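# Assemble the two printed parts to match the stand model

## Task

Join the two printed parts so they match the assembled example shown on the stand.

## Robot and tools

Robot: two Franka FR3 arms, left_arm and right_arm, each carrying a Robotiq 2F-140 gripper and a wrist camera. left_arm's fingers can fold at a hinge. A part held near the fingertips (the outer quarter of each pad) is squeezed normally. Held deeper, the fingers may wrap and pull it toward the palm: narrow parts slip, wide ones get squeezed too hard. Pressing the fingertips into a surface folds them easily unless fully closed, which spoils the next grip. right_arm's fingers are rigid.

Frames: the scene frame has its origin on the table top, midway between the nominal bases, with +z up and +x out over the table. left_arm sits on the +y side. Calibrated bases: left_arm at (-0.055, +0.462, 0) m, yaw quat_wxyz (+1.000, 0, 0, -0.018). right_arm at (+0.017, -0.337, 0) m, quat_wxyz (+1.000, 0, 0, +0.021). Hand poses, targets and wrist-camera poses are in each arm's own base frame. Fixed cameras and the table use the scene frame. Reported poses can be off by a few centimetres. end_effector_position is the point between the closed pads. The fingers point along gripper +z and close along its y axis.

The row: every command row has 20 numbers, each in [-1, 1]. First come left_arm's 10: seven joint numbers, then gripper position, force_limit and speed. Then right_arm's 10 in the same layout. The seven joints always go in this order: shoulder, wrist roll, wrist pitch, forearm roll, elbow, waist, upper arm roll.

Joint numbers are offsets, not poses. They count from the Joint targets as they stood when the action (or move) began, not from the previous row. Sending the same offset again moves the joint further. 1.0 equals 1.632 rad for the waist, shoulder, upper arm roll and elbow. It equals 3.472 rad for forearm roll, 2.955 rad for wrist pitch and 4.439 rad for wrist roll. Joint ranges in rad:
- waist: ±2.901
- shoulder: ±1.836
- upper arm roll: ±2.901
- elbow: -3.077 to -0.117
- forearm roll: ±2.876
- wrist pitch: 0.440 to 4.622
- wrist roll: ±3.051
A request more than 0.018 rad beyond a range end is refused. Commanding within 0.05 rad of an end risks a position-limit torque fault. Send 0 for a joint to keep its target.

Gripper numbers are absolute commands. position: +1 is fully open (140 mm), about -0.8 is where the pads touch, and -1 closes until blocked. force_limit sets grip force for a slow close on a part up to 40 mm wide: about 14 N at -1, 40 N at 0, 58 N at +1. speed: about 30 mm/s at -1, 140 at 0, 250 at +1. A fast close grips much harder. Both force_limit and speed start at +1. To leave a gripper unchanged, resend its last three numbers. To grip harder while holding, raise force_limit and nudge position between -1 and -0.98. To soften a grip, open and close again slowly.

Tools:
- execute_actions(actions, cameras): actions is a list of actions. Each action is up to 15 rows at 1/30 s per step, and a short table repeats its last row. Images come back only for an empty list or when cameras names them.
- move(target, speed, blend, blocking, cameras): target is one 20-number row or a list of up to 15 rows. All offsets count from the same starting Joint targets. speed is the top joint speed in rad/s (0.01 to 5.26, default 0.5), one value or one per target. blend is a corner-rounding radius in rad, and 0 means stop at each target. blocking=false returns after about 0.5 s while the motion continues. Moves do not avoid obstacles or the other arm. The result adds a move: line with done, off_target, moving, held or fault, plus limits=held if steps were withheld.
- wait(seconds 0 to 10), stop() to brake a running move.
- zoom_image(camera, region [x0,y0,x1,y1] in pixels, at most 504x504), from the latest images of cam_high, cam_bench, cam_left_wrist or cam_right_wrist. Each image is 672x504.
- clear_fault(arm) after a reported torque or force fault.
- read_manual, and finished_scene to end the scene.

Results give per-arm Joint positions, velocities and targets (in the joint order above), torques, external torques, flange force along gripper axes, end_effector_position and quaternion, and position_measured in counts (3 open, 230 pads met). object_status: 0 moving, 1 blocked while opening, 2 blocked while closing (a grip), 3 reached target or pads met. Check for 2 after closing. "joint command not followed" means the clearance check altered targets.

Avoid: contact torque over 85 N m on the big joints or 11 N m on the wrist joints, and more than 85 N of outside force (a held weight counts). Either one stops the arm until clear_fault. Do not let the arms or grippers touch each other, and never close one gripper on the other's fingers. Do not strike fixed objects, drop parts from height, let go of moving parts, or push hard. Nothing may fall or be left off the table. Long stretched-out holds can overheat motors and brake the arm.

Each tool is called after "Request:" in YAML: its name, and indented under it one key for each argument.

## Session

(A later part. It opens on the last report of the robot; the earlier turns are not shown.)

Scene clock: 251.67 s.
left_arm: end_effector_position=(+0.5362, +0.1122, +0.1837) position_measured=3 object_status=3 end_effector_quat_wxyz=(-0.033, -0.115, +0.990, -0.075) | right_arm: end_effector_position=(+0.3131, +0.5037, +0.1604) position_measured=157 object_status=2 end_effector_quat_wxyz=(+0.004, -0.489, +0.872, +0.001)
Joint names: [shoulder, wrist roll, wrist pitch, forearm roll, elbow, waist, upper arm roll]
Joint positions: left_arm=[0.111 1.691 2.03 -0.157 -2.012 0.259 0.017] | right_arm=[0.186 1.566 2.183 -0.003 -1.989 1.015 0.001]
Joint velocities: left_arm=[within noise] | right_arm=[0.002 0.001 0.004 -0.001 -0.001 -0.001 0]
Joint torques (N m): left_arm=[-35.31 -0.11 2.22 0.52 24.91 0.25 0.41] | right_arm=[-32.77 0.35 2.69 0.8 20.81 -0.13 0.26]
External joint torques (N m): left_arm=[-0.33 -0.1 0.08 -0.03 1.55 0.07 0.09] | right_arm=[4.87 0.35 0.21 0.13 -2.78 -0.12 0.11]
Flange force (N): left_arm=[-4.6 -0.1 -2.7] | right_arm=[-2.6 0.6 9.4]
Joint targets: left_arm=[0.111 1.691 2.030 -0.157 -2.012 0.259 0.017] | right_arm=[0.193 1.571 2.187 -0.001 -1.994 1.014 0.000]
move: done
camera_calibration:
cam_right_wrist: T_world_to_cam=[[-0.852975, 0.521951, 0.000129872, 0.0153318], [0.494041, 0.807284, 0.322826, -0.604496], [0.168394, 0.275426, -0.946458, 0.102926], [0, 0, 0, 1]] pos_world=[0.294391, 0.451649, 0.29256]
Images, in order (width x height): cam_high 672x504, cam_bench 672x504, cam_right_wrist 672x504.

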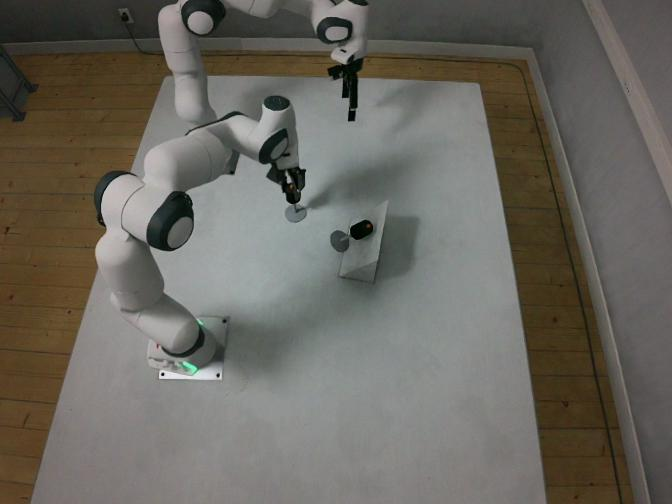

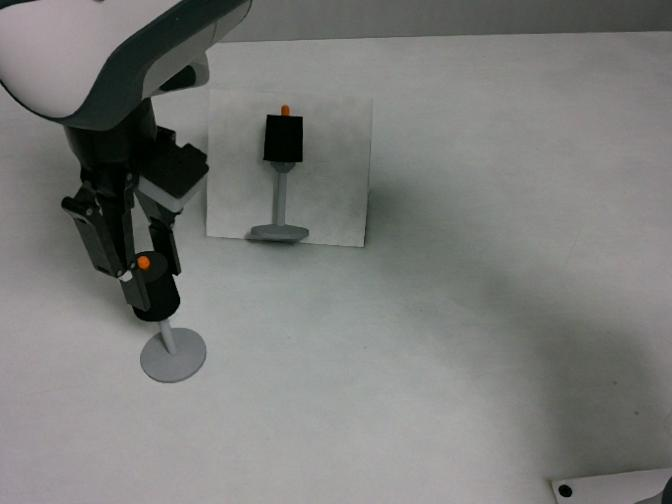

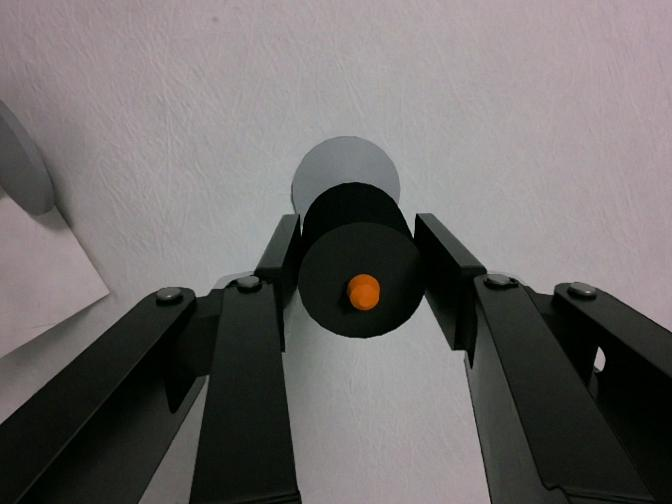

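Request:
zoom_image:
  camera: "cam_bench"
  region: [125, 280, 195, 360]

Request:
zoom_image:
  camera: "cam_right_wrist"
  region: [270, 120, 450, 350]

Scaled by 6.300.

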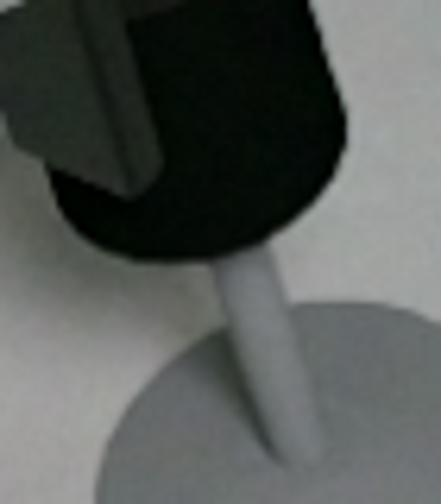

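Scaled by 2.191.

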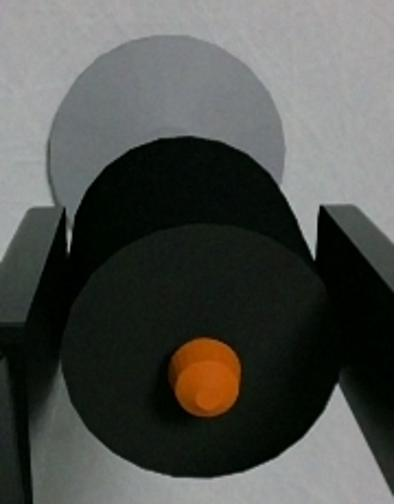

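Request:
move:
  target:
    - [0,0,0,0,0,0,0,1,1,1,-0.0099,0,-0.0109,0,0.0098,0,0,-1,-0.3,-1]
    - [0,0,0,0,0,0,0,1,1,1,-0.0066,0,-0.0116,0,0.0143,-0.0024,0,-1,-0.3,-1]
    - [0,0,0,0,0,0,0,1,1,1,0.0019,0,-0.0022,0,0.0059,-0.0024,0,-1,-0.3,-1]
  speed: [0.06,0.06,0.03]
  cameras: ["cam_bench","cam_right_wrist","cam_high"]

Request:
zoom_image:
  camera: "cam_bench"
  region: [125, 270, 205, 390]

Request:
zoom_image:
  camera: "cam_high"
  region: [270, 165, 320, 225]

Scene clock: 300.87 s.
left_arm: end_effector_position=(+0.5362, +0.1122, +0.1837) position_measured=3 object_status=3 end_effector_quat_wxyz=(-0.033, -0.115, +0.990, -0.075) | right_arm: end_effector_position=(+0.3154, +0.5032, +0.1604) position_measured=157 object_status=2 end_effector_quat_wxyz=(+0.003, -0.488, +0.873, +0.000)
Joint names: [shoulder, wrist roll, wrist pitch, forearm roll, elbow, waist, upper arm roll]
Joint positions: left_arm=[0.111 1.691 2.03 -0.157 -2.012 0.259 0.017] | right_arm=[0.191 1.566 2.176 -0.003 -1.981 1.011 0.001]
Joint velocities: left_arm=[within noise] | right_arm=[0.003 0.001 0.003 0.001 -0.001 0 0.001]
Joint torques (N m): left_arm=[-35.32 -0.11 2.22 0.53 24.88 0.26 0.4] | right_arm=[-34.26 0.38 2.67 0.78 21.69 -0.18 0.28]
External joint torques (N m): left_arm=[-0.29 -0.1 0.08 -0.02 1.51 0.09 0.1] | right_arm=[3.63 0.38 0.2 0.11 -1.92 -0.16 0.13]
Flange force (N): left_arm=[-4.7 -0.1 -2.6] | right_arm=[-2.5 0.6 6.9]
Joint targets: left_arm=[0.111 1.691 2.030 -0.157 -2.012 0.259 0.017] | right_arm=[0.196 1.571 2.181 -0.001 -1.984 1.010 0.000]
move: done
camera_calibration:
cam_right_wrist: T_world_to_cam=[[-0.850961, 0.525228, 0.000136068, 0.0153511], [0.497756, 0.80637, 0.319384, -0.605341], [0.16764, 0.271851, -0.947625, 0.104922], [0, 0, 0, 1]] pos_world=[0.296786, 0.451543, 0.292761]
Images, in order (width x height): cam_high 672x504, cam_bench 672x504, cam_right_wrist 672x504.

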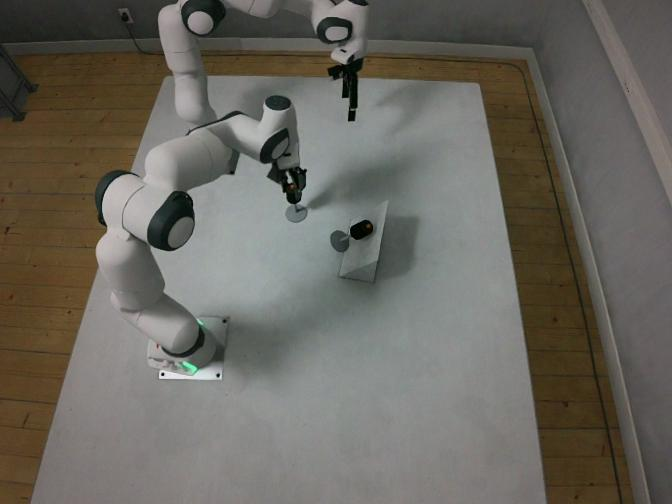

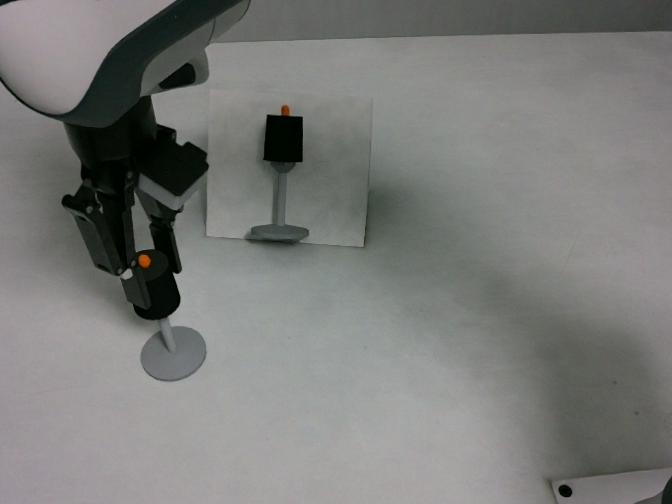

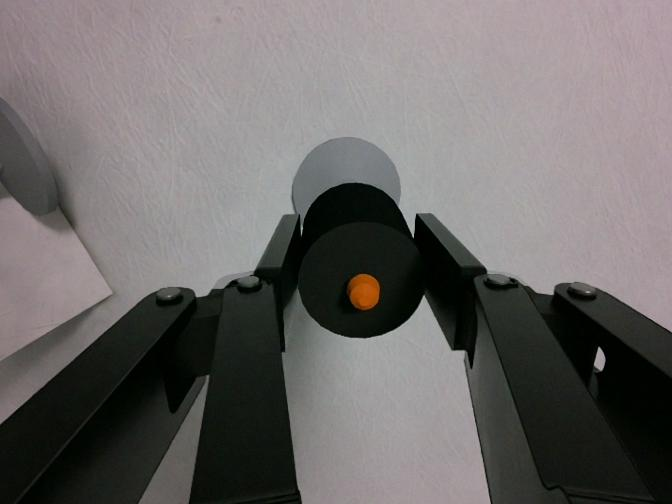

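Scaled by 4.200.

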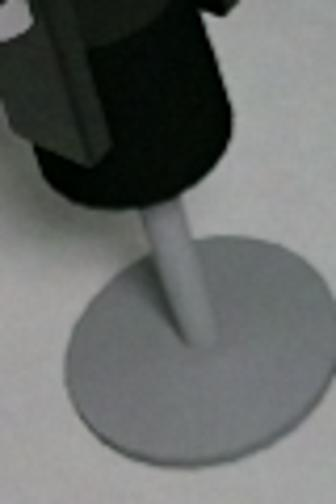

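Scaled by 8.400.

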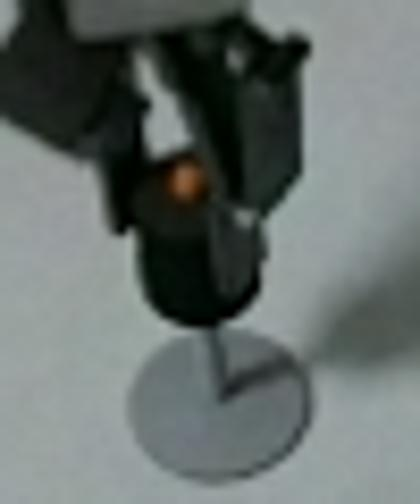

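Request:
move:
  target:
    - [0,0,0,0,0,0,0,1,1,1,-0.0028,0,-0.0031,0,0.0028,0,0,-1,-0.3,-1]
    - [0,0,0,0,0,0,0,1,1,1,-0.0028,0,-0.0031,0,0.0028,0,0,0.3,-0.3,-1]
  speed: 0.03
  cameras: ["cam_bench","cam_right_wrist","cam_high"]

Request:
zoom_image:
  camera: "cam_bench"
  region: [105, 240, 205, 390]

Scene clock: 316.73 s.
left_arm: end_effector_position=(+0.5362, +0.1122, +0.1837) position_measured=3 object_status=3 end_effector_quat_wxyz=(-0.033, -0.115, +0.990, -0.075) | right_arm: end_effector_position=(+0.3151, +0.5026, +0.1603) position_measured=91 object_status=0 end_effector_quat_wxyz=(+0.002, -0.487, +0.873, +0.000)
Joint names: [shoulder, wrist roll, wrist pitch, forearm roll, elbow, waist, upper arm roll]
Joint positions: left_arm=[0.111 1.691 2.03 -0.157 -2.012 0.259 0.017] | right_arm=[0.191 1.566 2.174 -0.003 -1.98 1.011 0.001]
Joint torques (N m): left_arm=[-35.34 -0.11 2.21 0.52 24.85 0.25 0.4] | right_arm=[-36.88 0.35 2.25 0.74 24.06 -0.11 0.19]
External joint torques (N m): left_arm=[-0.3 -0.1 0.07 -0.03 1.46 0.17 0.18] | right_arm=[0.94 0.35 -0.21 0.06 0.47 -0.18 -0.05]
Flange force (N): left_arm=[-4.4 0.1 -2.5] | right_arm=[-4.7 0.4 0.1]
Joint targets: left_arm=[0.111 1.691 2.030 -0.157 -2.012 0.259 0.017] | right_arm=[0.191 1.571 2.171 -0.001 -1.979 1.010 0.000]
move: done
camera_calibration:
cam_right_wrist: T_world_to_cam=[[-0.850925, 0.525288, 0.000171969, 0.0153751], [0.498154, 0.806865, 0.317508, -0.604841], [0.166645, 0.270261, -0.948255, 0.106218], [0, 0, 0, 1]] pos_world=[0.296686, 0.451242, 0.292761]
Images, in order (width x height): cam_high 672x504, cam_bench 672x504, cam_right_wrist 672x504.

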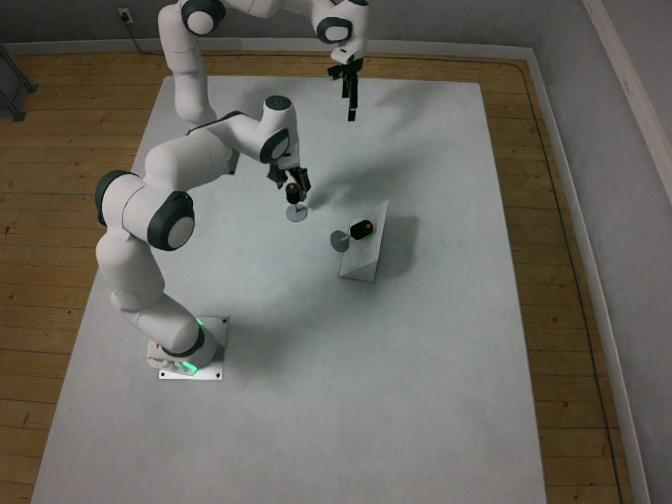

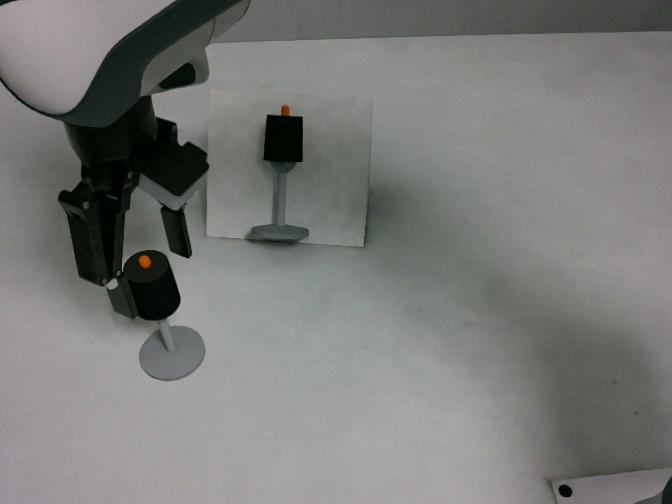

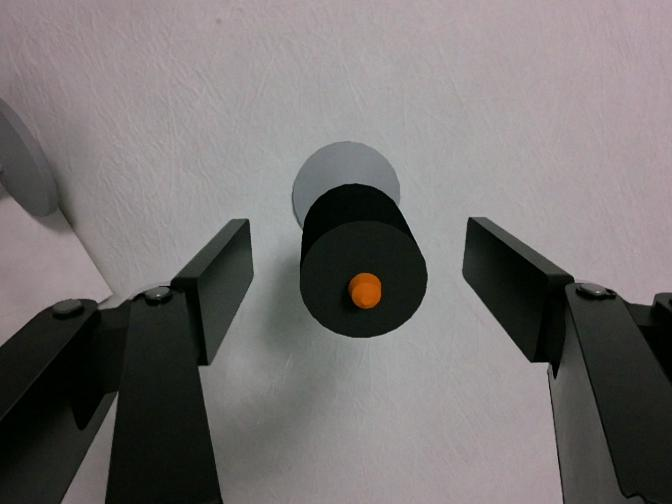

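Scaled by 3.360.

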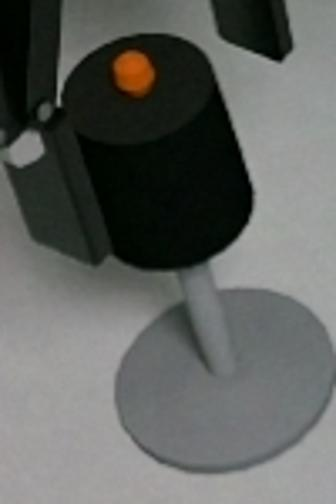

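Request:
move:
  target:
    - [0,0,0,0,0,0,0,1,1,1,-0.0304,0,-0.0396,0,0.0408,0,0,0.3,-0.3,-1]
    - [0,0,0,0,0,0,0,1,1,1,-0.0472,0,-0.0718,0,0.0825,0,0,0.3,-0.3,-1]
  speed: [0.12,0.2]
  blend: [0.02,0]
  cameras: ["cam_bench","cam_right_wrist"]

Scene clock: 326.93 s.
left_arm: end_effector_position=(+0.5362, +0.1122, +0.1837) position_measured=3 object_status=3 end_effector_quat_wxyz=(-0.033, -0.115, +0.990, -0.075) | right_arm: end_effector_position=(+0.3155, +0.5029, +0.2504) position_measured=91 object_status=3 end_effector_quat_wxyz=(+0.002, -0.487, +0.873, +0.000)
Joint names: [shoulder, wrist roll, wrist pitch, forearm roll, elbow, waist, upper arm roll]
Joint positions: left_arm=[0.111 1.691 2.03 -0.157 -2.012 0.259 0.017] | right_arm=[0.114 1.566 1.963 -0.003 -1.845 1.011 0.001]
Joint velocities: left_arm=[within noise] | right_arm=[0.001 -0.002 -0.004 0 -0.001 0 0]
Joint torques (N m): left_arm=[-35.31 -0.11 2.23 0.52 24.88 0.28 0.4] | right_arm=[-35.42 0.34 2.22 0.82 24.9 -0.08 0.09]
External joint torques (N m): left_arm=[-0.47 -0.1 0.1 -0.02 1.63 0.13 0.13] | right_arm=[0.98 0.34 -0.25 0.05 0.24 -0.34 -0.25]
Flange force (N): left_arm=[-4.5 0.0 -2.9] | right_arm=[-4.2 0.0 -0.5]
Joint targets: left_arm=[0.111 1.691 2.030 -0.157 -2.012 0.259 0.017] | right_arm=[0.114 1.571 1.959 -0.001 -1.845 1.010 0.000]
move: done
camera_calibration:
cam_right_wrist: T_world_to_cam=[[-0.850622, 0.525778, -0.000157818, 0.0152399], [0.498371, 0.806377, 0.318407, -0.633865], [0.167538, 0.270765, -0.947954, 0.190866], [0, 0, 0, 1]] pos_world=[0.296886, 0.451441, 0.382762]
Images, in order (width x height): cam_bench 672x504, cam_right_wrist 672x504.

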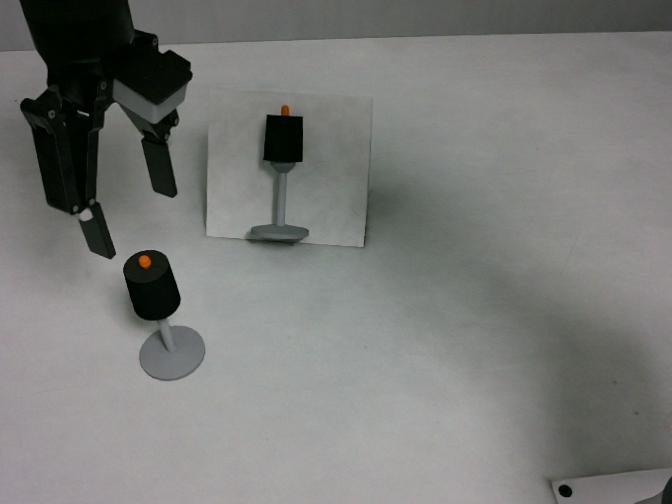

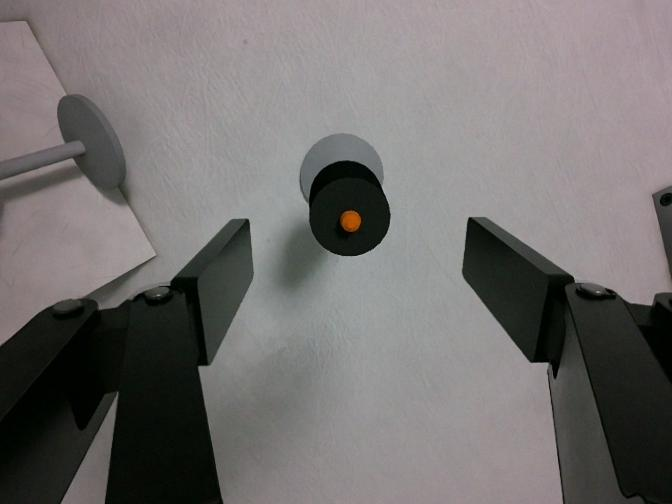

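Request:
finished_scene:

The scene is finished: the task was done.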